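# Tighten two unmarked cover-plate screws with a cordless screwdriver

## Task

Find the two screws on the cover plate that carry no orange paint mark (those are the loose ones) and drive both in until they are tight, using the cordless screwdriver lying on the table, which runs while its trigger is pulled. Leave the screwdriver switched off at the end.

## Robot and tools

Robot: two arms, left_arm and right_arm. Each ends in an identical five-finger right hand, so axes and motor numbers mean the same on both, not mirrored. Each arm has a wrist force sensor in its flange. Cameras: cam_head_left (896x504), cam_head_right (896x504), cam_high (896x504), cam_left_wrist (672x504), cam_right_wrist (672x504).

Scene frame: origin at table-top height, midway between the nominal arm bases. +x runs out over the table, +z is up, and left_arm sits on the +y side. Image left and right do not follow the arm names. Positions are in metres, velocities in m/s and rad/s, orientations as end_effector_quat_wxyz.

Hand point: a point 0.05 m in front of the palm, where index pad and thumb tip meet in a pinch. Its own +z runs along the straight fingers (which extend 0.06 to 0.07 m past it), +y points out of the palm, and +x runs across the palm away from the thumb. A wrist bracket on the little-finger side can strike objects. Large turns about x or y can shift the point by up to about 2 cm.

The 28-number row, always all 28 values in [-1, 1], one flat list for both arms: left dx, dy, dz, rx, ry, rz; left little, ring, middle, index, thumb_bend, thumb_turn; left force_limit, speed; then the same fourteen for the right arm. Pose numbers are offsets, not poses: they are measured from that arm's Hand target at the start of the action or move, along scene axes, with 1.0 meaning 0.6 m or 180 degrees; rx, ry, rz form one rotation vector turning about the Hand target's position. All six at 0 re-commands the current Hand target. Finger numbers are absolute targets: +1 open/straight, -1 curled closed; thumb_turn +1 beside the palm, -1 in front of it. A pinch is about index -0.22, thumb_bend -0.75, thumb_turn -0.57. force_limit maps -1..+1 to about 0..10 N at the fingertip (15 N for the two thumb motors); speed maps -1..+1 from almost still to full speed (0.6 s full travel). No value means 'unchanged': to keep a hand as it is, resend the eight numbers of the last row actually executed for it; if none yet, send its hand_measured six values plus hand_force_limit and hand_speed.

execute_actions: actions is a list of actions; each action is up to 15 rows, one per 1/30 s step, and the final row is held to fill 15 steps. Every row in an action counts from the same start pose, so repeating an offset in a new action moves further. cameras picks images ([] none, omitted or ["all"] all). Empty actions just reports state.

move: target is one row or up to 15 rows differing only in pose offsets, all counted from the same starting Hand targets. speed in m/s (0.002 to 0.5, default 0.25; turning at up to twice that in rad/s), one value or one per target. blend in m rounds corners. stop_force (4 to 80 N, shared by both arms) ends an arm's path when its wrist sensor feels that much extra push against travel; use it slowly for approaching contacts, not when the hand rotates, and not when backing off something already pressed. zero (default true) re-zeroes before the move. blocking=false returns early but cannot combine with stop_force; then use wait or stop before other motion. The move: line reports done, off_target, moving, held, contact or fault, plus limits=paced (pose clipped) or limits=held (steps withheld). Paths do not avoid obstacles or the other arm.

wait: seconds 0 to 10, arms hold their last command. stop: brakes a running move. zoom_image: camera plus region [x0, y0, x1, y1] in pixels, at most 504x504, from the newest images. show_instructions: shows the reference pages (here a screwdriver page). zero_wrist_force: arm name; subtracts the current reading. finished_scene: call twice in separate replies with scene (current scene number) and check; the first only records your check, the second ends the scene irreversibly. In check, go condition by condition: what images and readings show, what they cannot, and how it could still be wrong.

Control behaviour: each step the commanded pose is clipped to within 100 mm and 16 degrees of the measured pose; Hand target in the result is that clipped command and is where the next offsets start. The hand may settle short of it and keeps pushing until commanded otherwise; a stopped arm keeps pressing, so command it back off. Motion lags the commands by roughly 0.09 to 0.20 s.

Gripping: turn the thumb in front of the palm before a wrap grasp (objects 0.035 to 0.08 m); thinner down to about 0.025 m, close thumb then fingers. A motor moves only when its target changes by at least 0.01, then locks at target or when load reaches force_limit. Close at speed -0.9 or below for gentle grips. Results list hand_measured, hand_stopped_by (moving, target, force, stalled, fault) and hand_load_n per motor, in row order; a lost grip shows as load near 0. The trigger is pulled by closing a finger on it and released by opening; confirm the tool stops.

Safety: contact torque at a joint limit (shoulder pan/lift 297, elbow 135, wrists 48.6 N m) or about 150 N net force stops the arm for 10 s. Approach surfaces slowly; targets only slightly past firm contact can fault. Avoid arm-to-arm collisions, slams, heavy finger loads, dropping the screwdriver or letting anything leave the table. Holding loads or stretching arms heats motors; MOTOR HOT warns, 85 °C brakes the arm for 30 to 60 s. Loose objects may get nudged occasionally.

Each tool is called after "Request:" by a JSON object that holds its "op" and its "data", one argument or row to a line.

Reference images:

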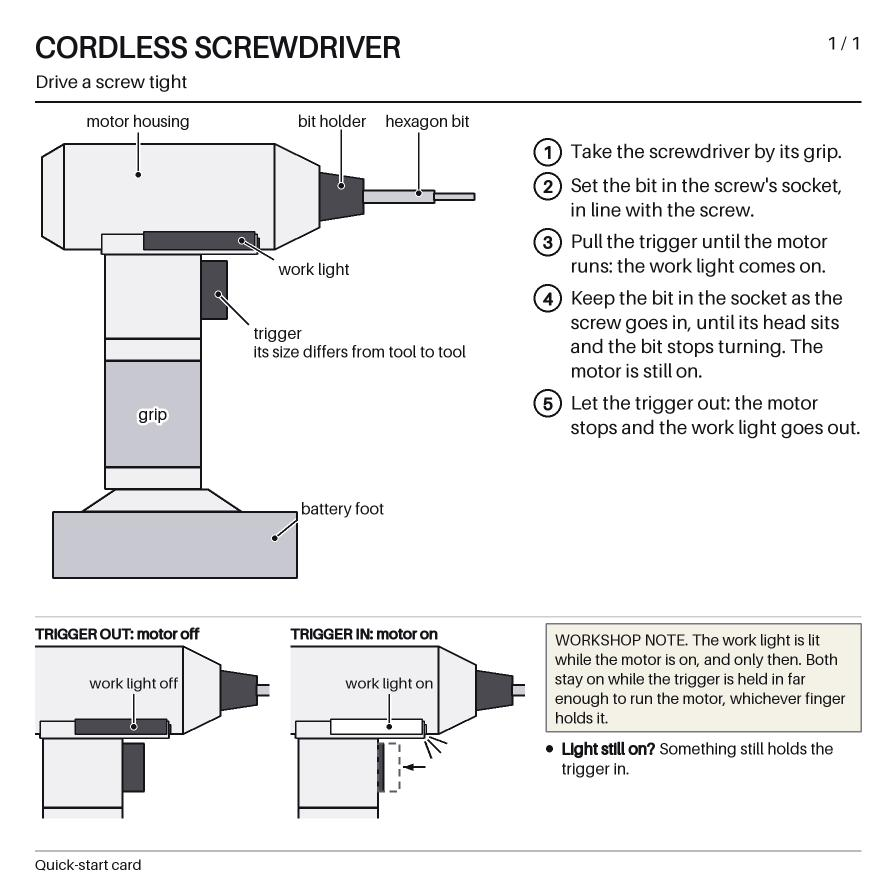

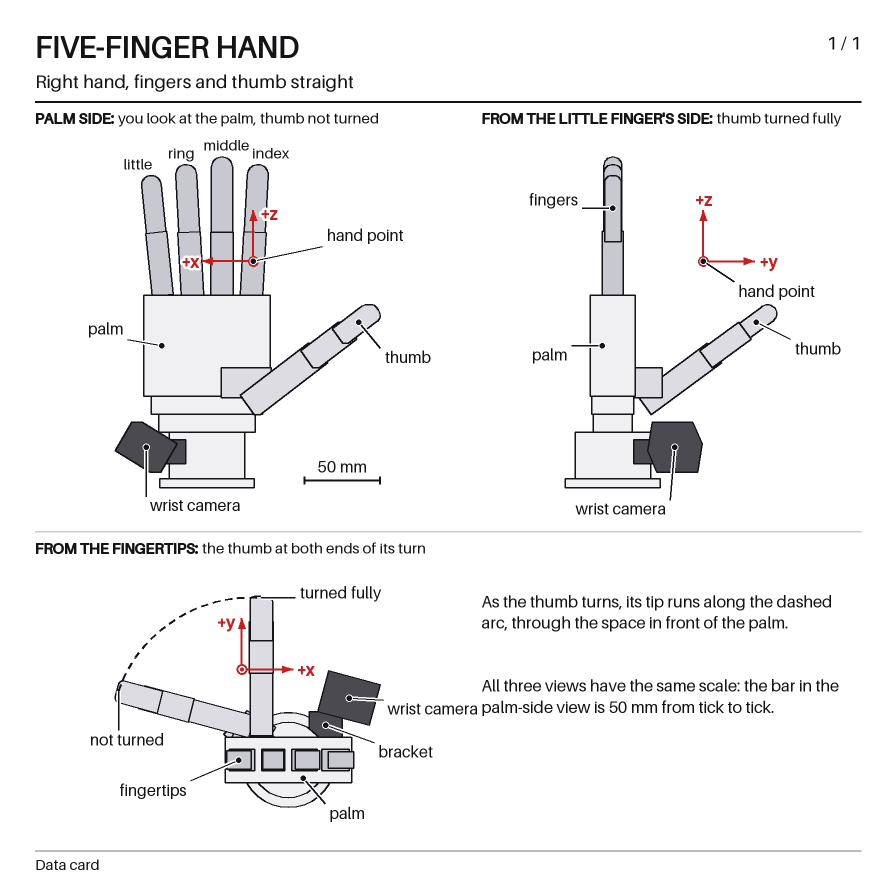

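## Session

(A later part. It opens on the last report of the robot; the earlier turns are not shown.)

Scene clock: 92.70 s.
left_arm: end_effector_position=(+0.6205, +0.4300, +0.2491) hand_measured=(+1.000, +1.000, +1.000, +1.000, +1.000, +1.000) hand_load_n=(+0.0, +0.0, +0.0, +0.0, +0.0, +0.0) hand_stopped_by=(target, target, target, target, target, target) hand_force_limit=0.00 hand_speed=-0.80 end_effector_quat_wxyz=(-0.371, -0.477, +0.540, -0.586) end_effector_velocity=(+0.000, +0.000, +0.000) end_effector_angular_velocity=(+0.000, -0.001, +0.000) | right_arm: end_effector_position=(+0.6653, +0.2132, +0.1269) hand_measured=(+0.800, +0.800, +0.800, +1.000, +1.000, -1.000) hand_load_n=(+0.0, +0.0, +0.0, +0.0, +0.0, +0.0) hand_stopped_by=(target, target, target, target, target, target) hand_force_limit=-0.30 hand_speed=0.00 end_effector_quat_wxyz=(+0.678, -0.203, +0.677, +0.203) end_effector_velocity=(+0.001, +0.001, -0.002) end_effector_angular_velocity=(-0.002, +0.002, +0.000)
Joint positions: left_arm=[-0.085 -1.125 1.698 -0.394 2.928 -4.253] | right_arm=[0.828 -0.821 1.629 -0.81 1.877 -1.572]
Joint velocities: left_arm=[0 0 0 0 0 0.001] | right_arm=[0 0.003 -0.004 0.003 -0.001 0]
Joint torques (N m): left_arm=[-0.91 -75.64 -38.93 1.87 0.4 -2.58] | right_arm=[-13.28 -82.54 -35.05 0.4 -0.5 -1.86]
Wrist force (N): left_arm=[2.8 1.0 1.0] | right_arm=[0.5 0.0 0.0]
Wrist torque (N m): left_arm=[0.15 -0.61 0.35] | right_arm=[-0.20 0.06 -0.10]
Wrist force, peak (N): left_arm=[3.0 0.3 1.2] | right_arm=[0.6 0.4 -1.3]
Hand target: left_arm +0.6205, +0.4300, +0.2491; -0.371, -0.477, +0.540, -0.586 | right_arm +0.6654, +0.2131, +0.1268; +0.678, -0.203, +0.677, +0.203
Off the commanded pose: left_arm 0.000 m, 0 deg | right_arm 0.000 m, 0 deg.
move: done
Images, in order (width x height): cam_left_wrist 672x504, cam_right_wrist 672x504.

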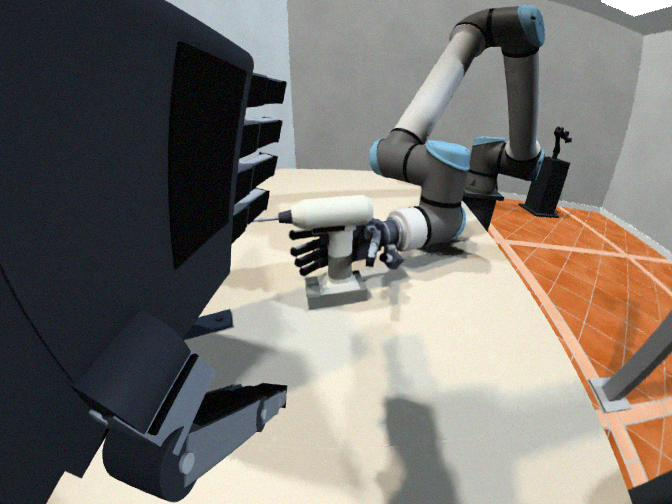

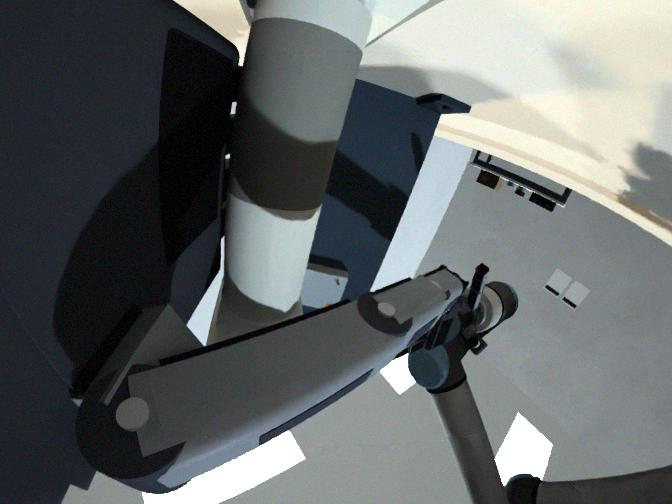

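Request:
{"op": "move", "data": {
  "target": [0,0,0,0,0,0, 1,1,1,1,1,1,0,-0.8, 0,0,0,0,0,0, -0.15,-0.15,-0.15,1,1,-1,-0.4,-0.4],
  "cameras": []
}}

Request:
{"op": "move", "data": {
  "target": [0,0,0,0,0,0, 1,1,1,1,1,1,0,-0.8, 0,0,0,0,0,0, -0.15,-0.15,-0.15,1,-0.95,-1,-0.4,-0.5],
  "cameras": ["cam_left_wrist","cam_right_wrist"]
}}

Request:
{"op": "zoom_image", "data": {
  "camera": "cam_left_wrist",
  "region": [280, 190, 380, 300]
}}

Scene clock: 94.13 s.
left_arm: end_effector_position=(+0.6205, +0.4300, +0.2491) hand_measured=(+1.000, +1.000, +1.000, +1.000, +1.000, +1.000) hand_load_n=(-0.5, +0.0, +0.0, +0.0, +0.0, +0.0) hand_stopped_by=(target, target, target, target, target, target) hand_force_limit=0.00 hand_speed=-0.80 end_effector_quat_wxyz=(-0.371, -0.477, +0.540, -0.586) end_effector_velocity=(+0.000, +0.000, +0.000) end_effector_angular_velocity=(+0.000, +0.000, -0.001) | right_arm: end_effector_position=(+0.6654, +0.2131, +0.1268) hand_measured=(-0.150, -0.150, -0.150, +1.000, +1.000, -1.000) hand_load_n=(+0.0, +0.0, +0.0, +0.0, +0.0, +0.0) hand_stopped_by=(target, target, target, target, target, target) hand_force_limit=-0.40 hand_speed=-0.40 end_effector_quat_wxyz=(+0.678, -0.203, +0.677, +0.203) end_effector_velocity=(+0.000, +0.000, +0.000) end_effector_angular_velocity=(+0.001, +0.000, +0.001)
Joint positions: left_arm=[-0.085 -1.125 1.698 -0.394 2.928 -4.253] | right_arm=[0.827 -0.821 1.629 -0.809 1.877 -1.572]
Joint velocities: left_arm=[0 0 0 0 0 0] | right_arm=[0 -0.001 0 0 0 0]
Joint torques (N m): left_arm=[-2.81 -78.49 -41.2 2.28 0.04 -1.99] | right_arm=[-10.11 -85.76 -35.34 -0.62 -0.74 -2.08]
Wrist force (N): left_arm=[2.7 0.9 0.7] | right_arm=[0.8 0.1 0.2]
Wrist torque (N m): left_arm=[0.15 -0.60 0.35] | right_arm=[-0.11 0.03 -0.12]
Wrist force, peak (N): left_arm=[2.9 0.8 1.0] | right_arm=[1.2 -0.7 0.9]
Hand target: left_arm +0.6205, +0.4300, +0.2491; -0.371, -0.477, +0.540, -0.586 | right_arm +0.6654, +0.2131, +0.1268; +0.678, -0.203, +0.677, +0.203
Off the commanded pose: left_arm 0.000 m, 0 deg | right_arm 0.000 m, 0 deg.
move: done
No camera images: "cameras" was empty.

Scene clock: 97.93 s.
left_arm: end_effector_position=(+0.6205, +0.4300, +0.2491) hand_measured=(+1.000, +1.000, +1.000, +1.000, +1.000, +1.000) hand_load_n=(+0.0, +0.0, +0.0, +0.0, +0.0, +0.0) hand_stopped_by=(target, target, target, target, target, target) hand_force_limit=0.00 hand_speed=-0.80 end_effector_quat_wxyz=(-0.371, -0.477, +0.540, -0.586) end_effector_velocity=(+0.000, +0.001, +0.000) end_effector_angular_velocity=(+0.000, +0.001, +0.001) | right_arm: end_effector_position=(+0.6654, +0.2131, +0.1268) hand_measured=(-0.150, -0.150, -0.150, +1.000, -0.850, -1.000) hand_load_n=(+1.5, +0.5, +0.0, +0.0, +5.0, +1.0) hand_stopped_by=(target, target, target, target, force, target) hand_force_limit=-0.40 hand_speed=-0.50 end_effector_quat_wxyz=(+0.678, -0.203, +0.677, +0.203) end_effector_velocity=(+0.000, +0.000, +0.000) end_effector_angular_velocity=(+0.001, +0.000, +0.000)
Joint positions: left_arm=[-0.085 -1.125 1.698 -0.394 2.928 -4.253] | right_arm=[0.827 -0.821 1.629 -0.809 1.877 -1.572]
Joint velocities: left_arm=[0.001 0 0 0 0 0] | right_arm=[0 0 0 0 0 0]
Joint torques (N m): left_arm=[-3.47 -76.48 -43.93 2 -0.09 -1.57] | right_arm=[13.86 -92.42 -33.83 -3.13 0.2 -1.19]
Wrist force (N): left_arm=[2.7 0.9 1.1] | right_arm=[-1.1 0.3 -1.1]
Wrist torque (N m): left_arm=[0.13 -0.60 0.35] | right_arm=[-0.05 -0.04 -0.47]
Wrist force, peak (N): left_arm=[3.1 0.8 1.2] | right_arm=[-1.9 -0.2 -1.4]
Hand target: left_arm +0.6205, +0.4300, +0.2491; -0.371, -0.477, +0.540, -0.586 | right_arm +0.6654, +0.2131, +0.1268; +0.678, -0.203, +0.677, +0.203
Off the commanded pose: left_arm 0.000 m, 0 deg | right_arm 0.000 m, 0 deg.
move: done
Images, in order (width x height): cam_left_wrist 672x504, cam_right_wrist 672x504.

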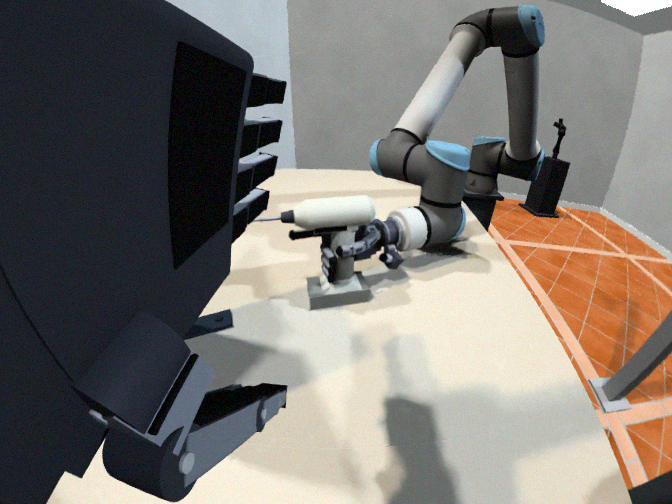

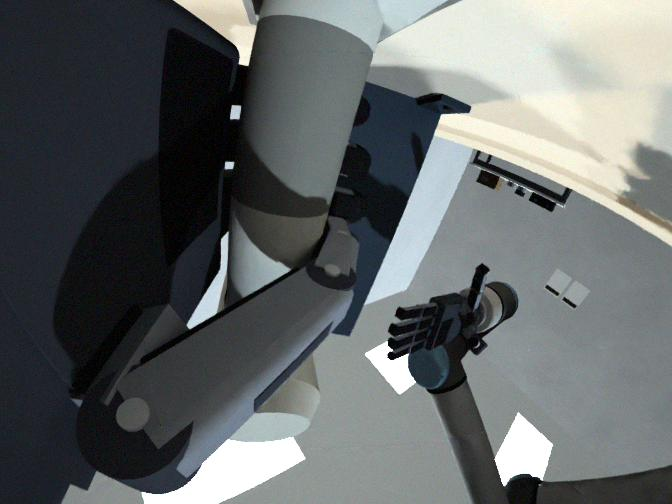

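Scaled by 4.582 from the camera's 672x504 image, which has a finer 960x720 frame.

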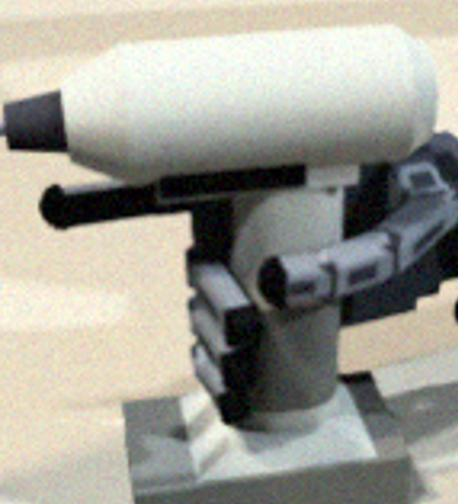

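Request:
{"op": "move", "data": {
  "target": [0,0,0,0,0,0, 1,1,1,1,1,1,0,-0.8, 0,0,0,0,0,0, -0.95,-0.95,-0.95,1,-0.95,-1,-0.2,-0.7],
  "cameras": []
}}

Request:
{"op": "move", "data": {
  "target": [0,0,0,0,0,0, 1,1,1,1,1,1,0,-0.8, 0,0,0,0,0,0, -0.95,-0.95,-0.95,1,-1,-1,0.3,-0.7],
  "cameras": ["cam_left_wrist","cam_right_wrist"]
}}

Request:
{"op": "zoom_image", "data": {
  "camera": "cam_left_wrist",
  "region": [280, 190, 380, 300]
}}

Scene clock: 99.53 s.
left_arm: end_effector_position=(+0.6205, +0.4300, +0.2491) hand_measured=(+1.000, +1.000, +1.000, +1.000, +1.000, +1.000) hand_load_n=(+0.0, +0.0, +0.0, +0.0, +0.0, +0.0) hand_stopped_by=(target, target, target, target, target, target) hand_force_limit=0.00 hand_speed=-0.80 end_effector_quat_wxyz=(-0.371, -0.477, +0.540, -0.586) end_effector_velocity=(+0.000, +0.000, +0.000) end_effector_angular_velocity=(+0.000, +0.001, +0.000) | right_arm: end_effector_position=(+0.6654, +0.2131, +0.1268) hand_measured=(-0.696, -0.680, -0.230, +1.000, -0.848, -1.000) hand_load_n=(+7.5, +4.5, +5.5, +0.0, +7.0, +1.5) hand_stopped_by=(force, force, force, target, force, target) hand_force_limit=-0.20 hand_speed=-0.70 end_effector_quat_wxyz=(+0.678, -0.203, +0.677, +0.203) end_effector_velocity=(+0.000, +0.000, -0.001) end_effector_angular_velocity=(-0.001, +0.000, +0.000)
Joint positions: left_arm=[-0.085 -1.125 1.698 -0.394 2.928 -4.253] | right_arm=[0.827 -0.821 1.629 -0.809 1.877 -1.572]
Joint velocities: left_arm=[0 0 0 -0.001 0 -0.001] | right_arm=[0 0 0 0.001 0 0]
Joint torques (N m): left_arm=[0.52 -76.54 -46.19 1.49 0.24 -0.92] | right_arm=[14.35 -94.86 -33.32 -4.12 0.64 -0.71]
Wrist force (N): left_arm=[2.5 0.7 0.9] | right_arm=[0.4 0.3 0.6]
Wrist torque (N m): left_arm=[0.11 -0.57 0.33] | right_arm=[-0.16 -0.40 0.01]
Wrist force, peak (N): left_arm=[3.1 1.1 1.1] | right_arm=[1.8 0.7 -0.6]
Hand target: left_arm +0.6205, +0.4300, +0.2491; -0.371, -0.477, +0.540, -0.586 | right_arm +0.6654, +0.2131, +0.1268; +0.678, -0.203, +0.677, +0.203
Off the commanded pose: left_arm 0.000 m, 0 deg | right_arm 0.000 m, 0 deg.
move: done
No camera images: "cameras" was empty.

Scene clock: 100.23 s.
left_arm: end_effector_position=(+0.6205, +0.4300, +0.2491) hand_measured=(+1.000, +1.000, +1.000, +1.000, +1.000, +1.000) hand_load_n=(+0.0, +0.0, +0.0, +0.0, +0.5, +0.0) hand_stopped_by=(target, target, target, target, target, target) hand_force_limit=0.00 hand_speed=-0.80 end_effector_quat_wxyz=(-0.371, -0.477, +0.540, -0.586) end_effector_velocity=(+0.000, +0.000, +0.000) end_effector_angular_velocity=(+0.000, +0.000, +0.000) | right_arm: end_effector_position=(+0.6654, +0.2131, +0.1268) hand_measured=(-0.696, -0.680, -0.230, +1.000, -0.866, -1.000) hand_load_n=(+8.0, +4.0, +5.5, +0.0, +10.0, +1.5) hand_stopped_by=(force, force, force, target, force, target) hand_force_limit=0.30 hand_speed=-0.70 end_effector_quat_wxyz=(+0.678, -0.203, +0.677, +0.203) end_effector_velocity=(+0.000, +0.000, +0.001) end_effector_angular_velocity=(+0.002, -0.001, +0.000)
Joint positions: left_arm=[-0.085 -1.125 1.698 -0.394 2.928 -4.253] | right_arm=[0.827 -0.821 1.629 -0.809 1.877 -1.572]
Joint velocities: left_arm=[0.001 0 0 0 0 -0.001] | right_arm=[0 -0.001 0 -0.001 0 0]
Joint torques (N m): left_arm=[3.32 -76.9 -47.02 1.31 0.16 -1.33] | right_arm=[13.58 -95.97 -32.77 -3.76 0.68 -0.51]
Wrist force (N): left_arm=[2.7 1.0 0.9] | right_arm=[1.0 0.4 1.1]
Wrist torque (N m): left_arm=[0.16 -0.60 0.36] | right_arm=[-0.14 -0.46 -0.02]
Wrist force, peak (N): left_arm=[2.9 0.9 1.0] | right_arm=[1.1 0.2 1.2]
Hand target: left_arm +0.6205, +0.4300, +0.2491; -0.371, -0.477, +0.540, -0.586 | right_arm +0.6654, +0.2131, +0.1268; +0.678, -0.203, +0.677, +0.203
Off the commanded pose: left_arm 0.000 m, 0 deg | right_arm 0.000 m, 0 deg.
move: done
Images, in order (width x height): cam_left_wrist 672x504, cam_right_wrist 672x504.

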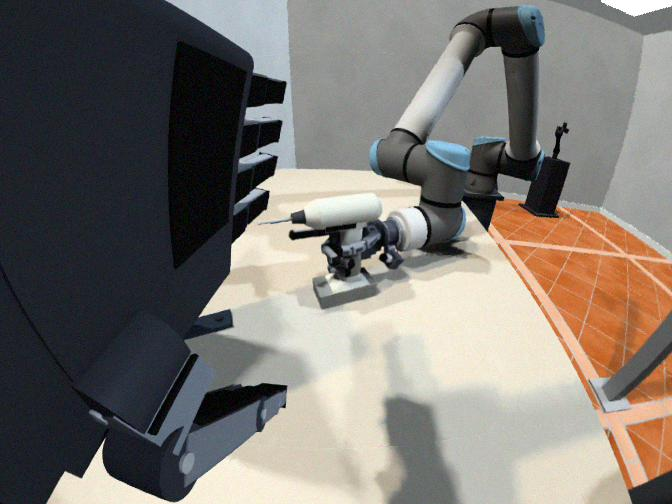

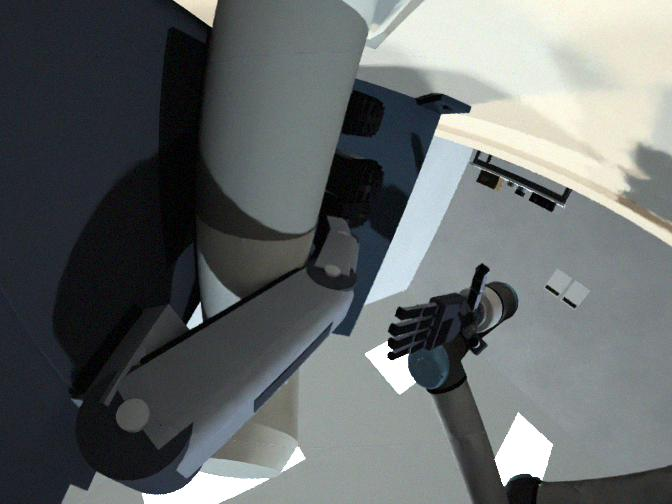

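Scaled by 4.582 from the camera's 672x504 image, which has a finer 960x720 frame.

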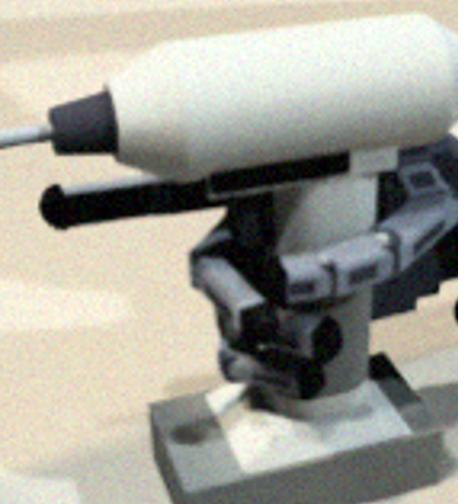

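Request:
{"op": "move", "data": {
  "target": [0,0,0,0,0,0, 1,1,1,1,1,1,0,-0.8, 0,0,0,0,0,0, 0.6,0.6,0.6,1,0.2,-1,-0.3,0.0],
  "cameras": []
}}

Request:
{"op": "move", "data": {
  "target": [0,0,0,0,0,0, 1,1,1,1,1,1,0,-0.8, -0.036,-0.024,0,0,0,0, 0.6,0.6,0.6,1,0.2,-1,-0.3,0.0],
  "cameras": [],
  "speed": 0.05
}}

Request:
{"op": "move", "data": {
  "target": [0,0,0,0,0,0, 1,1,1,1,1,1,0,-0.8, 0,0,0,0,0,0, -0.25,-0.25,-0.25,1,0.2,-1,-0.3,-0.2],
  "cameras": ["cam_left_wrist","cam_right_wrist"]
}}

Request:
{"op": "zoom_image", "data": {
  "camera": "cam_left_wrist",
  "region": [280, 190, 380, 300]
}}

Scene clock: 101.90 s.
left_arm: end_effector_position=(+0.6205, +0.4300, +0.2491) hand_measured=(+1.000, +1.000, +1.000, +1.000, +1.000, +1.000) hand_load_n=(+0.0, +0.0, +0.0, +0.0, +0.0, +0.0) hand_stopped_by=(target, target, target, target, target, target) hand_force_limit=0.00 hand_speed=-0.80 end_effector_quat_wxyz=(-0.371, -0.477, +0.540, -0.586) end_effector_velocity=(+0.000, -0.001, +0.000) end_effector_angular_velocity=(+0.000, +0.000, -0.001) | right_arm: end_effector_position=(+0.6654, +0.2131, +0.1268) hand_measured=(+0.600, +0.600, +0.600, +1.000, +0.200, -1.000) hand_load_n=(+0.0, +0.0, +0.0, +0.0, +0.0, +0.0) hand_stopped_by=(target, target, target, target, target, target) hand_force_limit=-0.30 hand_speed=0.00 end_effector_quat_wxyz=(+0.678, -0.203, +0.677, +0.203) end_effector_velocity=(+0.000, +0.000, +0.001) end_effector_angular_velocity=(+0.001, -0.001, +0.001)
Joint positions: left_arm=[-0.085 -1.125 1.698 -0.394 2.928 -4.253] | right_arm=[0.827 -0.821 1.629 -0.809 1.877 -1.572]
Joint velocities: left_arm=[-0.001 0 0 0 0 0] | right_arm=[0 0 0 -0.001 -0.001 0]
Joint torques (N m): left_arm=[3.95 -71.84 -45.96 1.09 -0.1 -0.99] | right_arm=[10.79 -99.63 -32.14 -3.06 0.93 -0.02]
Wrist force (N): left_arm=[2.9 0.4 0.9] | right_arm=[0.5 0.1 -0.6]
Wrist torque (N m): left_arm=[0.06 -0.62 0.34] | right_arm=[-0.14 0.08 -0.10]
Wrist force, peak (N): left_arm=[3.2 0.8 1.0] | right_arm=[0.3 -0.8 -2.1]
Hand target: left_arm +0.6205, +0.4300, +0.2491; -0.371, -0.477, +0.540, -0.586 | right_arm +0.6654, +0.2131, +0.1268; +0.678, -0.203, +0.677, +0.203
Off the commanded pose: left_arm 0.000 m, 0 deg | right_arm 0.000 m, 0 deg.
move: done
No camera images: "cameras" was empty.

Scene clock: 102.73 s.
left_arm: end_effector_position=(+0.6205, +0.4300, +0.2491) hand_measured=(+1.000, +1.000, +1.000, +1.000, +1.000, +1.000) hand_load_n=(+0.0, +0.0, +0.0, +0.0, +0.0, +0.0) hand_stopped_by=(target, target, target, target, target, target) hand_force_limit=0.00 hand_speed=-0.80 end_effector_quat_wxyz=(-0.371, -0.477, +0.540, -0.586) end_effector_velocity=(+0.000, +0.000, +0.000) end_effector_angular_velocity=(+0.000, +0.001, +0.000) | right_arm: end_effector_position=(+0.6437, +0.1987, +0.1269) hand_measured=(+0.600, +0.600, +0.600, +1.000, +0.200, -1.000) hand_load_n=(+0.5, +0.0, +0.0, +0.0, +0.0, +0.0) hand_stopped_by=(target, target, target, target, target, target) hand_force_limit=-0.30 hand_speed=0.00 end_effector_quat_wxyz=(+0.678, -0.203, +0.677, +0.203) end_effector_velocity=(+0.001, +0.001, +0.000) end_effector_angular_velocity=(+0.000, -0.001, +0.001)
Joint positions: left_arm=[-0.085 -1.125 1.698 -0.394 2.928 -4.253] | right_arm=[0.837 -0.846 1.682 -0.837 1.887 -1.572]
Joint velocities: left_arm=[0 0 0 0.001 0 0] | right_arm=[0 0.002 -0.003 0 -0.001 0]
Joint torques (N m): left_arm=[3.26 -73.96 -46.52 0.59 -0.11 -1.64] | right_arm=[-12.75 -83.37 -36.41 0.53 -0.53 -1.44]
Wrist force (N): left_arm=[2.8 0.5 0.5] | right_arm=[0.4 0.6 -0.4]
Wrist torque (N m): left_arm=[0.11 -0.61 0.35] | right_arm=[-0.09 0.10 -0.09]
Wrist force, peak (N): left_arm=[2.9 0.8 0.9] | right_arm=[0.4 0.3 -1.2]
Hand target: left_arm +0.6205, +0.4300, +0.2491; -0.371, -0.477, +0.540, -0.586 | right_arm +0.6438, +0.1987, +0.1268; +0.678, -0.203, +0.677, +0.203
Off the commanded pose: left_arm 0.000 m, 0 deg | right_arm 0.000 m, 0 deg.
move: done
No camera images: "cameras" was empty.

Scene clock: 103.67 s.
left_arm: end_effector_position=(+0.6205, +0.4300, +0.2491) hand_measured=(+1.000, +1.000, +1.000, +1.000, +1.000, +1.000) hand_load_n=(+0.0, +0.0, +0.0, +0.0, +0.0, +0.0) hand_stopped_by=(target, target, target, target, target, target) hand_force_limit=0.00 hand_speed=-0.80 end_effector_quat_wxyz=(-0.371, -0.477, +0.540, -0.586) end_effector_velocity=(+0.000, +0.000, +0.000) end_effector_angular_velocity=(+0.000, -0.001, +0.000) | right_arm: end_effector_position=(+0.6438, +0.1987, +0.1268) hand_measured=(-0.250, -0.250, -0.250, +1.000, +0.200, -1.000) hand_load_n=(+0.0, +0.0, +0.0, +0.0, +0.0, -0.5) hand_stopped_by=(target, target, target, target, target, target) hand_force_limit=-0.30 hand_speed=-0.20 end_effector_quat_wxyz=(+0.678, -0.203, +0.677, +0.203) end_effector_velocity=(+0.000, +0.000, +0.001) end_effector_angular_velocity=(+0.001, -0.001, +0.000)
Joint positions: left_arm=[-0.085 -1.125 1.698 -0.394 2.928 -4.253] | right_arm=[0.837 -0.846 1.682 -0.837 1.887 -1.572]
Joint velocities: left_arm=[0 0 0 0 0 0] | right_arm=[0 -0.001 0 0 0 0]
Joint torques (N m): left_arm=[2.35 -76.32 -46.72 1.37 0.07 -0.91] | right_arm=[-12.05 -82.62 -34.63 -0.55 -1.25 -2.27]
Wrist force (N): left_arm=[2.6 0.5 1.1] | right_arm=[0.4 0.1 -0.5]
Wrist torque (N m): left_arm=[0.06 -0.59 0.33] | right_arm=[-0.14 0.09 -0.11]
Wrist force, peak (N): left_arm=[3.0 0.5 1.2] | right_arm=[1.2 -0.7 1.5]
Hand target: left_arm +0.6205, +0.4300, +0.2491; -0.371, -0.477, +0.540, -0.586 | right_arm +0.6438, +0.1987, +0.1268; +0.678, -0.203, +0.677, +0.203
Off the commanded pose: left_arm 0.000 m, 0 deg | right_arm 0.000 m, 0 deg.
move: done
Images, in order (width x height): cam_left_wrist 672x504, cam_right_wrist 672x504.

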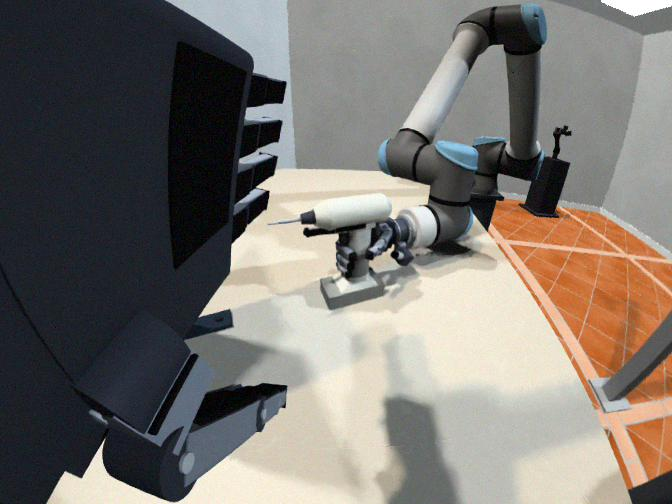

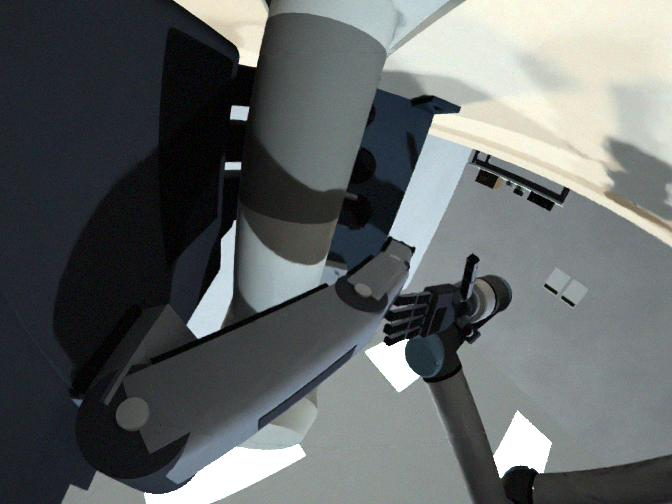

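Scaled by 4.582 from the camera's 672x504 image, which has a finer 960x720 frame.

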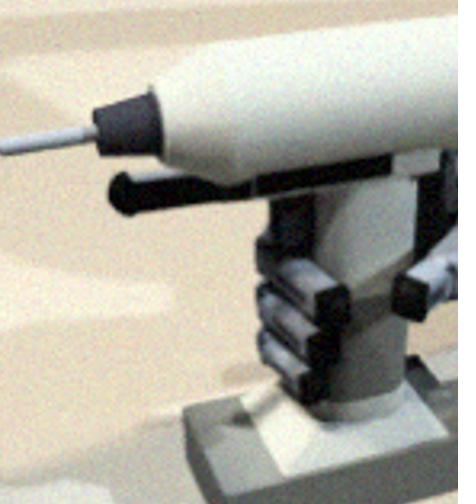

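Request:
{"op": "move", "data": {
  "target": [0,0,0,0,0,0,1,1,1,1,1,1,0,-0.8,0,0,0,0,0,0,-0.25,-0.25,-0.25,1,-1,-1,0.3,-0.6],
  "cameras": ["cam_left_wrist","cam_right_wrist"]
}}

Scene clock: 106.57 s.
left_arm: end_effector_position=(+0.6205, +0.4300, +0.2491) hand_measured=(+1.000, +1.000, +1.000, +1.000, +1.000, +1.000) hand_load_n=(+0.0, +0.0, +0.5, +0.0, +0.0, +0.0) hand_stopped_by=(target, target, target, target, target, target) hand_force_limit=0.00 hand_speed=-0.80 end_effector_quat_wxyz=(-0.371, -0.477, +0.540, -0.586) end_effector_velocity=(+0.000, +0.000, +0.000) end_effector_angular_velocity=(+0.000, +0.001, +0.001) | right_arm: end_effector_position=(+0.6438, +0.1987, +0.1268) hand_measured=(-0.250, -0.250, -0.250, +1.000, -0.626, -1.000) hand_load_n=(+0.0, +0.0, +8.5, +0.0, +9.5, +1.0) hand_stopped_by=(target, target, target, target, force, target) hand_force_limit=0.30 hand_speed=-0.60 end_effector_quat_wxyz=(+0.678, -0.203, +0.677, +0.203) end_effector_velocity=(+0.000, +0.000, -0.001) end_effector_angular_velocity=(-0.002, +0.002, +0.000)
Joint positions: left_arm=[-0.085 -1.125 1.698 -0.394 2.928 -4.253] | right_arm=[0.837 -0.846 1.682 -0.837 1.887 -1.572]
Joint velocities: left_arm=[0 0 0 0 -0.001 -0.001] | right_arm=[0 0.001 0 0.002 0 0]
Joint torques (N m): left_arm=[6.21 -73.97 -47.11 0.62 -0.35 -0.82] | right_arm=[-13.15 -82.98 -32.16 -3.11 -0.76 -2.36]
Wrist force (N): left_arm=[2.7 0.6 0.8] | right_arm=[0.6 1.3 -0.6]
Wrist torque (N m): left_arm=[0.10 -0.59 0.35] | right_arm=[-0.10 0.06 -0.08]
Wrist force, peak (N): left_arm=[3.2 0.8 1.0] | right_arm=[0.8 1.8 -0.8]
Hand target: left_arm +0.6205, +0.4300, +0.2491; -0.371, -0.477, +0.540, -0.586 | right_arm +0.6438, +0.1987, +0.1268; +0.678, -0.203, +0.677, +0.203
Off the commanded pose: left_arm 0.000 m, 0 deg | right_arm 0.000 m, 0 deg.
move: done
Images, in order (width x height): cam_left_wrist 672x504, cam_right_wrist 672x504.

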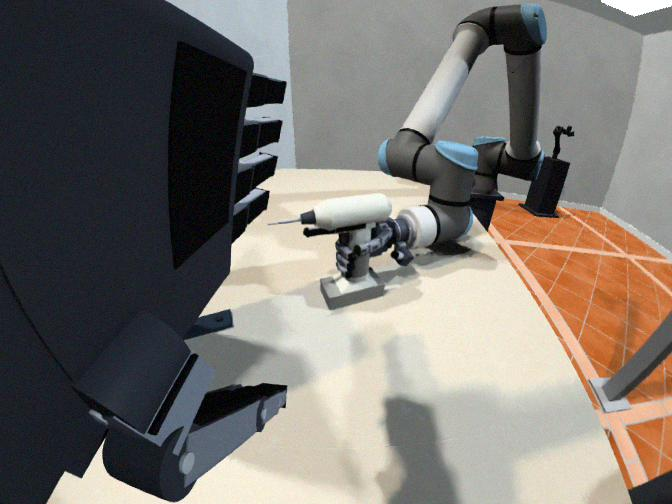

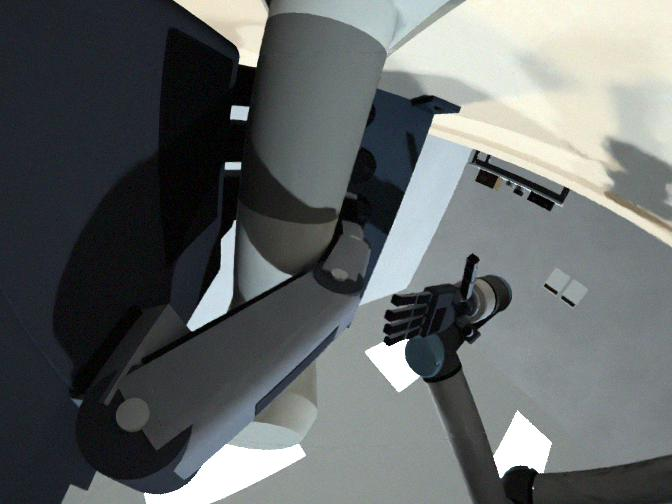

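Request:
{"op": "move", "data": {
  "target": [0,0,0,0,0,0,1,1,1,1,1,1,0,-0.8,0,0,0,0,0,0,-0.25,-0.25,-0.25,-0.9,-1,-1,0.3,-0.6],
  "cameras": ["cam_left_wrist"]
}}

Request:
{"op": "zoom_image", "data": {
  "camera": "cam_left_wrist",
  "region": [280, 180, 400, 300]
}}

Scene clock: 108.93 s.
left_arm: end_effector_position=(+0.6205, +0.4300, +0.2491) hand_measured=(+1.000, +1.000, +1.000, +1.000, +1.000, +1.000) hand_load_n=(+0.0, +0.0, +0.0, +0.0, +0.0, +0.0) hand_stopped_by=(target, target, target, target, target, target) hand_force_limit=0.00 hand_speed=-0.80 end_effector_quat_wxyz=(-0.371, -0.477, +0.540, -0.586) end_effector_velocity=(+0.000, +0.000, +0.000) end_effector_angular_velocity=(+0.000, +0.002, +0.000) | right_arm: end_effector_position=(+0.6438, +0.1987, +0.1268) hand_measured=(-0.250, -0.250, -0.250, -0.306, -0.626, -1.000) hand_load_n=(-0.5, +0.0, +8.0, +8.0, +10.0, +0.0) hand_stopped_by=(target, target, target, force, force, target) hand_force_limit=0.30 hand_speed=-0.60 end_effector_quat_wxyz=(+0.678, -0.203, +0.677, +0.203) end_effector_velocity=(+0.000, +0.000, -0.001) end_effector_angular_velocity=(-0.001, +0.001, +0.000)
Joint positions: left_arm=[-0.085 -1.125 1.698 -0.394 2.928 -4.253] | right_arm=[0.837 -0.846 1.682 -0.837 1.887 -1.572]
Joint velocities: left_arm=[0.001 0 0 0.001 0.001 0] | right_arm=[0 0.001 0 0.001 0 0]
Joint torques (N m): left_arm=[5.09 -73.27 -45.74 0.45 -0.16 -0.76] | right_arm=[-12.69 -83.37 -30.01 -3.31 1 -2.07]
Wrist force (N): left_arm=[2.6 0.4 1.1] | right_arm=[-0.9 0.8 -0.2]
Wrist torque (N m): left_arm=[0.04 -0.59 0.32] | right_arm=[-0.09 0.15 -0.13]
Wrist force, peak (N): left_arm=[3.1 0.7 0.8] | right_arm=[-3.0 1.0 1.0]
Hand target: left_arm +0.6205, +0.4300, +0.2491; -0.371, -0.477, +0.540, -0.586 | right_arm +0.6438, +0.1987, +0.1268; +0.678, -0.203, +0.677, +0.203
Off the commanded pose: left_arm 0.000 m, 0 deg | right_arm 0.000 m, 0 deg.
move: done
Images, in order (width x height): cam_left_wrist 672x504.

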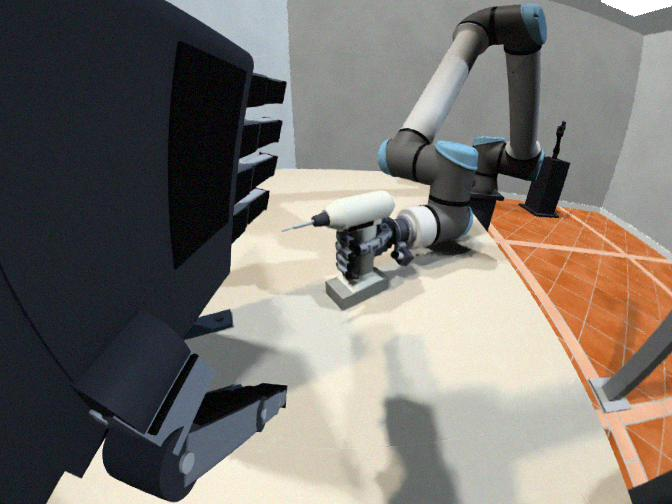

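Scaled by 4.200 from the camera's 672x504 image, which has a finer 960x720 frame.

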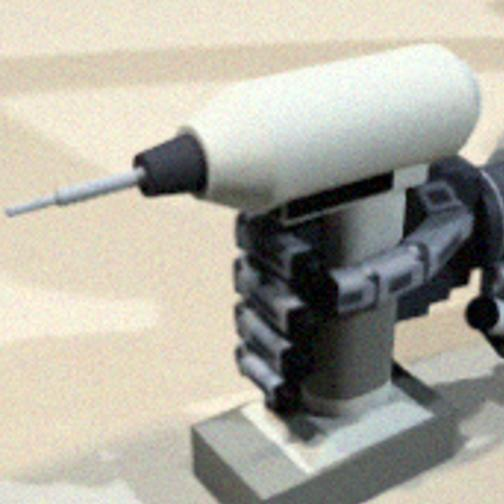

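Request:
{"op": "move", "data": {
  "target": [0,0,0,0,0,0,1,1,1,1,1,1,0,-0.8,0,0,0,0,0,0,-0.25,-0.25,-0.25,-0.95,-1,-1,1,-0.6],
  "cameras": ["cam_left_wrist"]
}}

Request:
{"op": "zoom_image", "data": {
  "camera": "cam_left_wrist",
  "region": [300, 190, 390, 280]
}}

Scene clock: 109.87 s.
left_arm: end_effector_position=(+0.6205, +0.4300, +0.2491) hand_measured=(+1.000, +1.000, +1.000, +1.000, +1.000, +1.000) hand_load_n=(+0.0, +0.0, +0.0, +0.0, +0.0, +0.0) hand_stopped_by=(target, target, target, target, target, target) hand_force_limit=0.00 hand_speed=-0.80 end_effector_quat_wxyz=(-0.371, -0.477, +0.540, -0.586) end_effector_velocity=(+0.000, -0.001, +0.000) end_effector_angular_velocity=(+0.000, +0.001, -0.001) | right_arm: end_effector_position=(+0.6438, +0.1987, +0.1268) hand_measured=(-0.250, -0.250, -0.250, -0.318, -0.626, -1.000) hand_load_n=(+0.0, +0.0, +7.5, +10.5, +10.0, -0.5) hand_stopped_by=(target, target, target, force, force, target) hand_force_limit=1.00 hand_speed=-0.60 end_effector_quat_wxyz=(+0.678, -0.203, +0.677, +0.203) end_effector_velocity=(+0.000, +0.000, -0.001) end_effector_angular_velocity=(+0.000, +0.001, +0.000)
Joint positions: left_arm=[-0.085 -1.125 1.698 -0.394 2.928 -4.253] | right_arm=[0.837 -0.846 1.682 -0.837 1.887 -1.572]
Joint velocities: left_arm=[-0.001 0 0 0.001 0 -0.001] | right_arm=[0 0 0 0 0 0]
Joint torques (N m): left_arm=[6.14 -71.85 -46.01 0.27 -0.01 -0.3] | right_arm=[-12.84 -83.31 -29.16 -1.7 1.07 -2.08]
Wrist force (N): left_arm=[2.3 1.1 0.8] | right_arm=[-0.9 0.7 -0.3]
Wrist torque (N m): left_arm=[0.16 -0.52 0.32] | right_arm=[-0.11 0.18 -0.13]
Wrist force, peak (N): left_arm=[3.0 0.7 0.8] | right_arm=[-1.1 0.8 1.3]
Hand target: left_arm +0.6205, +0.4300, +0.2491; -0.371, -0.477, +0.540, -0.586 | right_arm +0.6438, +0.1987, +0.1268; +0.678, -0.203, +0.677, +0.203
Off the commanded pose: left_arm 0.000 m, 0 deg | right_arm 0.000 m, 0 deg.
move: done
Images, in order (width x height): cam_left_wrist 672x504.

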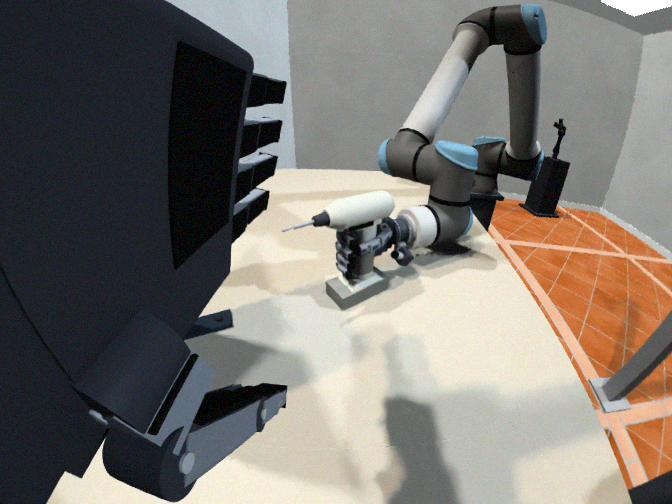

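Scaled by 5.600 from the camera's 672x504 image, which has a finer 960x720 frame.

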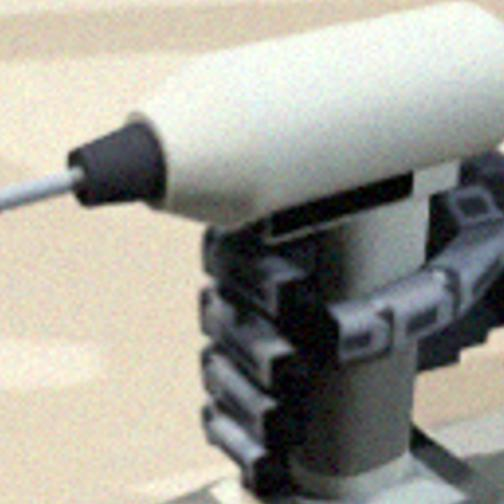

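Request:
{"op": "zoom_image", "data": {
  "camera": "cam_left_wrist",
  "region": [325, 215, 385, 260]
}}

Scaled by 8.400 from the camera's 672x504 image, which has a finer 960x720 frame.

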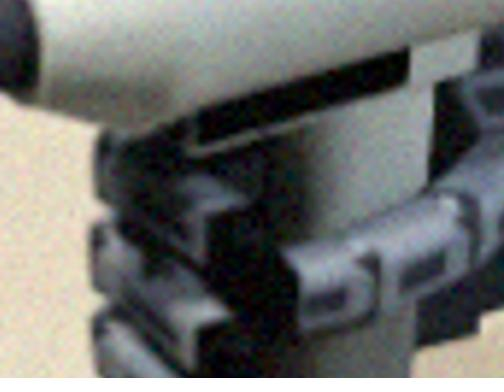

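Request:
{"op": "move", "data": {
  "target": [0,0,0,0,0,0,1,1,1,1,1,1,0,-0.8,0,0,0,0,0,0,-0.25,-0.25,-0.05,0.3,0.0,-1,0,-0.6],
  "cameras": []
}}

Request:
{"op": "move", "data": {
  "target": [0,0,0,0,0,0,1,1,1,1,1,1,0,-0.8,-0.0097,-0.0064,0,0,0,0,-0.25,-0.25,-0.05,0.3,0.0,-1,0,-0.6],
  "cameras": ["cam_left_wrist"],
  "speed": 0.02
}}

Request:
{"op": "zoom_image", "data": {
  "camera": "cam_left_wrist",
  "region": [290, 180, 390, 280]
}}

Scene clock: 112.70 s.
left_arm: end_effector_position=(+0.6205, +0.4300, +0.2491) hand_measured=(+1.000, +1.000, +1.000, +1.000, +1.000, +1.000) hand_load_n=(+0.0, +0.0, +0.0, +0.0, +0.0, +0.0) hand_stopped_by=(target, target, target, target, target, target) hand_force_limit=0.00 hand_speed=-0.80 end_effector_quat_wxyz=(-0.371, -0.477, +0.540, -0.586) end_effector_velocity=(+0.000, +0.000, +0.000) end_effector_angular_velocity=(+0.000, +0.002, +0.001) | right_arm: end_effector_position=(+0.6438, +0.1987, +0.1268) hand_measured=(-0.250, -0.250, -0.050, +0.300, +0.000, -1.000) hand_load_n=(+0.0, +0.0, +0.0, +0.0, +0.0, +0.0) hand_stopped_by=(target, target, target, target, target, target) hand_force_limit=0.00 hand_speed=-0.60 end_effector_quat_wxyz=(+0.678, -0.203, +0.677, +0.203) end_effector_velocity=(+0.000, +0.000, -0.001) end_effector_angular_velocity=(+0.000, +0.000, +0.000)
Joint positions: left_arm=[-0.085 -1.125 1.698 -0.394 2.928 -4.253] | right_arm=[0.837 -0.846 1.682 -0.837 1.887 -1.572]
Joint velocities: left_arm=[0 0 0 0.001 -0.001 -0.001] | right_arm=[0 0.001 0 -0.001 0 0]
Joint torques (N m): left_arm=[5.41 -72.75 -44.21 -0.45 0.06 0.15] | right_arm=[-12.53 -83.31 -27.04 -0.43 0.98 -2.01]
Wrist force (N): left_arm=[2.7 0.5 1.0] | right_arm=[0.1 0.1 -0.6]
Wrist torque (N m): left_arm=[0.07 -0.60 0.34] | right_arm=[-0.15 0.12 -0.13]
Wrist force, peak (N): left_arm=[3.1 1.2 0.6] | right_arm=[-0.3 1.2 -1.5]
Hand target: left_arm +0.6205, +0.4300, +0.2491; -0.371, -0.477, +0.540, -0.586 | right_arm +0.6438, +0.1987, +0.1268; +0.678, -0.203, +0.677, +0.203
Off the commanded pose: left_arm 0.000 m, 0 deg | right_arm 0.000 m, 0 deg.
move: done
No camera images: "cameras" was empty.

Scene clock: 113.43 s.
left_arm: end_effector_position=(+0.6205, +0.4300, +0.2491) hand_measured=(+1.000, +1.000, +1.000, +1.000, +1.000, +1.000) hand_load_n=(+0.0, +0.0, +0.0, +0.0, +0.0, +0.0) hand_stopped_by=(target, target, target, target, target, target) hand_force_limit=0.00 hand_speed=-0.80 end_effector_quat_wxyz=(-0.371, -0.477, +0.540, -0.586) end_effector_velocity=(+0.000, +0.000, +0.001) end_effector_angular_velocity=(+0.000, +0.001, -0.001) | right_arm: end_effector_position=(+0.6379, +0.1948, +0.1268) hand_measured=(-0.250, -0.250, -0.050, +0.300, +0.000, -1.000) hand_load_n=(+0.0, +0.0, +0.0, +0.0, +0.0, +0.0) hand_stopped_by=(target, target, target, target, target, target) hand_force_limit=0.00 hand_speed=-0.60 end_effector_quat_wxyz=(+0.678, -0.203, +0.677, +0.203) end_effector_velocity=(+0.000, +0.001, +0.002) end_effector_angular_velocity=(+0.002, -0.002, +0.000)
Joint positions: left_arm=[-0.085 -1.125 1.698 -0.394 2.928 -4.253] | right_arm=[0.84 -0.853 1.696 -0.844 1.889 -1.572]
Joint velocities: left_arm=[0 -0.001 0 0 0.001 -0.002] | right_arm=[0 -0.001 -0.001 -0.001 0 0]
Joint torques (N m): left_arm=[6.21 -72.28 -44.41 0.22 0.18 0.31] | right_arm=[6.91 -85.77 -37.26 -2.04 1.2 -2.37]
Wrist force (N): left_arm=[2.7 1.0 0.6] | right_arm=[0.5 0.0 -0.5]
Wrist torque (N m): left_arm=[0.17 -0.58 0.35] | right_arm=[-0.16 0.06 -0.11]
Wrist force, peak (N): left_arm=[2.8 0.9 1.0] | right_arm=[0.5 0.1 -0.8]
Hand target: left_arm +0.6205, +0.4300, +0.2491; -0.371, -0.477, +0.540, -0.586 | right_arm +0.6380, +0.1948, +0.1268; +0.678, -0.203, +0.677, +0.203
Off the commanded pose: left_arm 0.000 m, 0 deg | right_arm 0.000 m, 0 deg.
move: done
Images, in order (width x height): cam_left_wrist 672x504.

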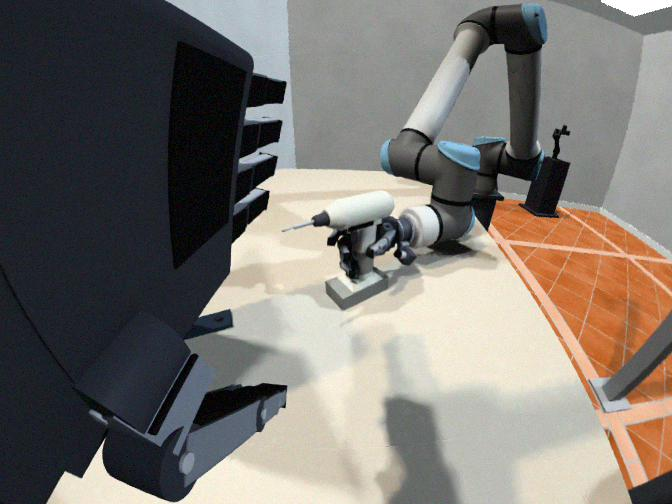

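Scaled by 5.040 from the camera's 672x504 image, which has a finer 960x720 frame.

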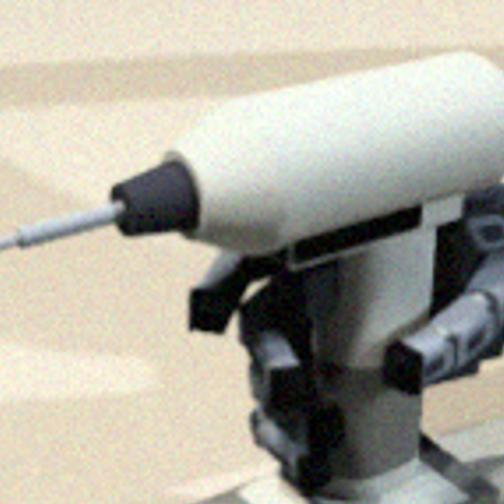

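Request:
{"op": "move", "data": {
  "target": [0,0,0,0,0,0,1,1,1,1,1,1,0,-0.8,-0.0097,-0.0064,0,0,0,0,-0.25,-0.25,-0.05,0.3,0.0,-1,0,-0.6],
  "cameras": [],
  "speed": 0.02
}}

Request:
{"op": "move", "data": {
  "target": [0,0,0,0,0,0,1,1,1,1,1,1,0,-0.8,0,0,0,0,0,0,-0.25,-0.25,-0.05,0.3,-1,-1,0.3,-0.6],
  "cameras": ["cam_left_wrist"]
}}

Request:
{"op": "zoom_image", "data": {
  "camera": "cam_left_wrist",
  "region": [290, 180, 390, 280]
}}

Scene clock: 114.30 s.
left_arm: end_effector_position=(+0.6205, +0.4300, +0.2491) hand_measured=(+1.000, +1.000, +1.000, +1.000, +1.000, +1.000) hand_load_n=(-0.5, +0.0, +0.0, +0.0, +0.0, +0.0) hand_stopped_by=(target, target, target, target, target, target) hand_force_limit=0.00 hand_speed=-0.80 end_effector_quat_wxyz=(-0.371, -0.477, +0.540, -0.586) end_effector_velocity=(+0.000, -0.001, +0.000) end_effector_angular_velocity=(+0.000, +0.001, -0.001) | right_arm: end_effector_position=(+0.6321, +0.1909, +0.1268) hand_measured=(-0.250, -0.250, -0.050, +0.300, +0.000, -1.000) hand_load_n=(+0.0, +1.0, +0.0, +0.0, +0.0, -0.5) hand_stopped_by=(target, target, target, target, target, target) hand_force_limit=0.00 hand_speed=-0.60 end_effector_quat_wxyz=(+0.678, -0.203, +0.677, +0.203) end_effector_velocity=(+0.001, +0.000, -0.001) end_effector_angular_velocity=(+0.000, +0.000, +0.000)
Joint positions: left_arm=[-0.085 -1.125 1.698 -0.394 2.928 -4.253] | right_arm=[0.843 -0.86 1.71 -0.851 1.892 -1.572]
Joint velocities: left_arm=[-0.001 0 0 0 0 -0.001] | right_arm=[0 0.002 -0.001 0 0 0]
Joint torques (N m): left_arm=[7.19 -72.42 -45.4 -0.61 0.22 0.28] | right_arm=[7.42 -86.28 -34.13 -2.6 1.31 -2.3]
Wrist force (N): left_arm=[2.5 0.7 1.0] | right_arm=[0.8 0.1 1.4]
Wrist torque (N m): left_arm=[0.10 -0.57 0.33] | right_arm=[-0.20 -0.01 -0.10]
Wrist force, peak (N): left_arm=[3.1 0.7 0.8] | right_arm=[0.8 0.3 1.6]
Hand target: left_arm +0.6205, +0.4300, +0.2491; -0.371, -0.477, +0.540, -0.586 | right_arm +0.6322, +0.1910, +0.1267; +0.678, -0.203, +0.677, +0.203
Off the commanded pose: left_arm 0.000 m, 0 deg | right_arm 0.000 m, 0 deg.
move: done
No camera images: "cameras" was empty.

Scene clock: 116.90 s.
left_arm: end_effector_position=(+0.6205, +0.4300, +0.2491) hand_measured=(+1.000, +1.000, +1.000, +1.000, +1.000, +1.000) hand_load_n=(+0.0, +0.0, +0.0, +0.0, +0.0, +0.0) hand_stopped_by=(target, target, target, target, target, target) hand_force_limit=0.00 hand_speed=-0.80 end_effector_quat_wxyz=(-0.371, -0.477, +0.540, -0.586) end_effector_velocity=(+0.000, -0.001, +0.000) end_effector_angular_velocity=(+0.000, +0.001, -0.001) | right_arm: end_effector_position=(+0.6322, +0.1910, +0.1267) hand_measured=(-0.250, -0.250, -0.050, +0.300, -0.966, -1.000) hand_load_n=(+1.0, +0.0, -0.5, +0.0, +7.5, +0.5) hand_stopped_by=(target, target, target, target, force, target) hand_force_limit=0.30 hand_speed=-0.60 end_effector_quat_wxyz=(+0.678, -0.203, +0.677, +0.203) end_effector_velocity=(+0.000, +0.000, -0.001) end_effector_angular_velocity=(+0.000, +0.000, +0.000)
Joint positions: left_arm=[-0.085 -1.125 1.698 -0.394 2.928 -4.253] | right_arm=[0.843 -0.86 1.71 -0.851 1.892 -1.572]
Joint velocities: left_arm=[-0.001 -0.001 0 0.001 0 -0.001] | right_arm=[0 0.002 0 -0.001 0 0]
Joint torques (N m): left_arm=[6.79 -70.33 -44.93 -0.37 -0.34 1.03] | right_arm=[-12.6 -81.44 -29.15 -1.08 -0.43 -1.95]
Wrist force (N): left_arm=[2.7 1.0 0.6] | right_arm=[0.9 0.8 0.4]
Wrist torque (N m): left_arm=[0.18 -0.58 0.35] | right_arm=[-0.19 -0.02 -0.23]
Wrist force, peak (N): left_arm=[3.1 0.9 0.8] | right_arm=[0.5 1.7 -0.8]
Hand target: left_arm +0.6205, +0.4300, +0.2491; -0.371, -0.477, +0.540, -0.586 | right_arm +0.6322, +0.1910, +0.1267; +0.678, -0.203, +0.677, +0.203
Off the commanded pose: left_arm 0.000 m, 0 deg | right_arm 0.000 m, 0 deg.
move: done
Images, in order (width x height): cam_left_wrist 672x504.

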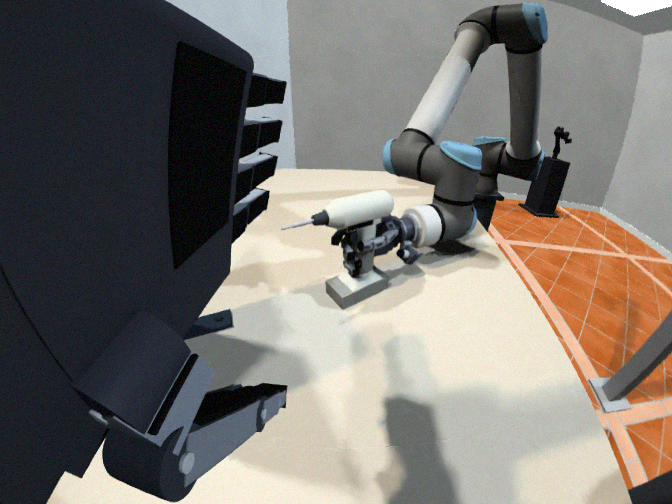

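Scaled by 5.040 from the camera's 672x504 image, which has a finer 960x720 frame.

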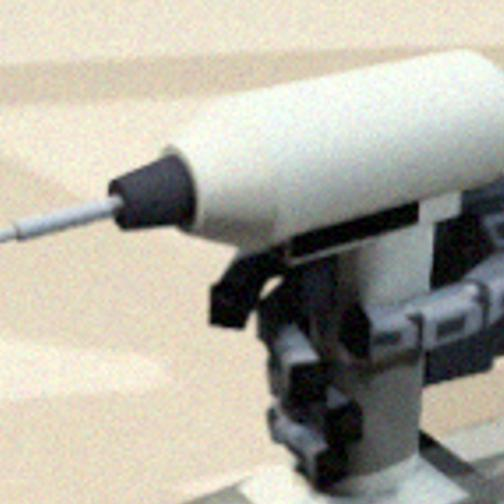

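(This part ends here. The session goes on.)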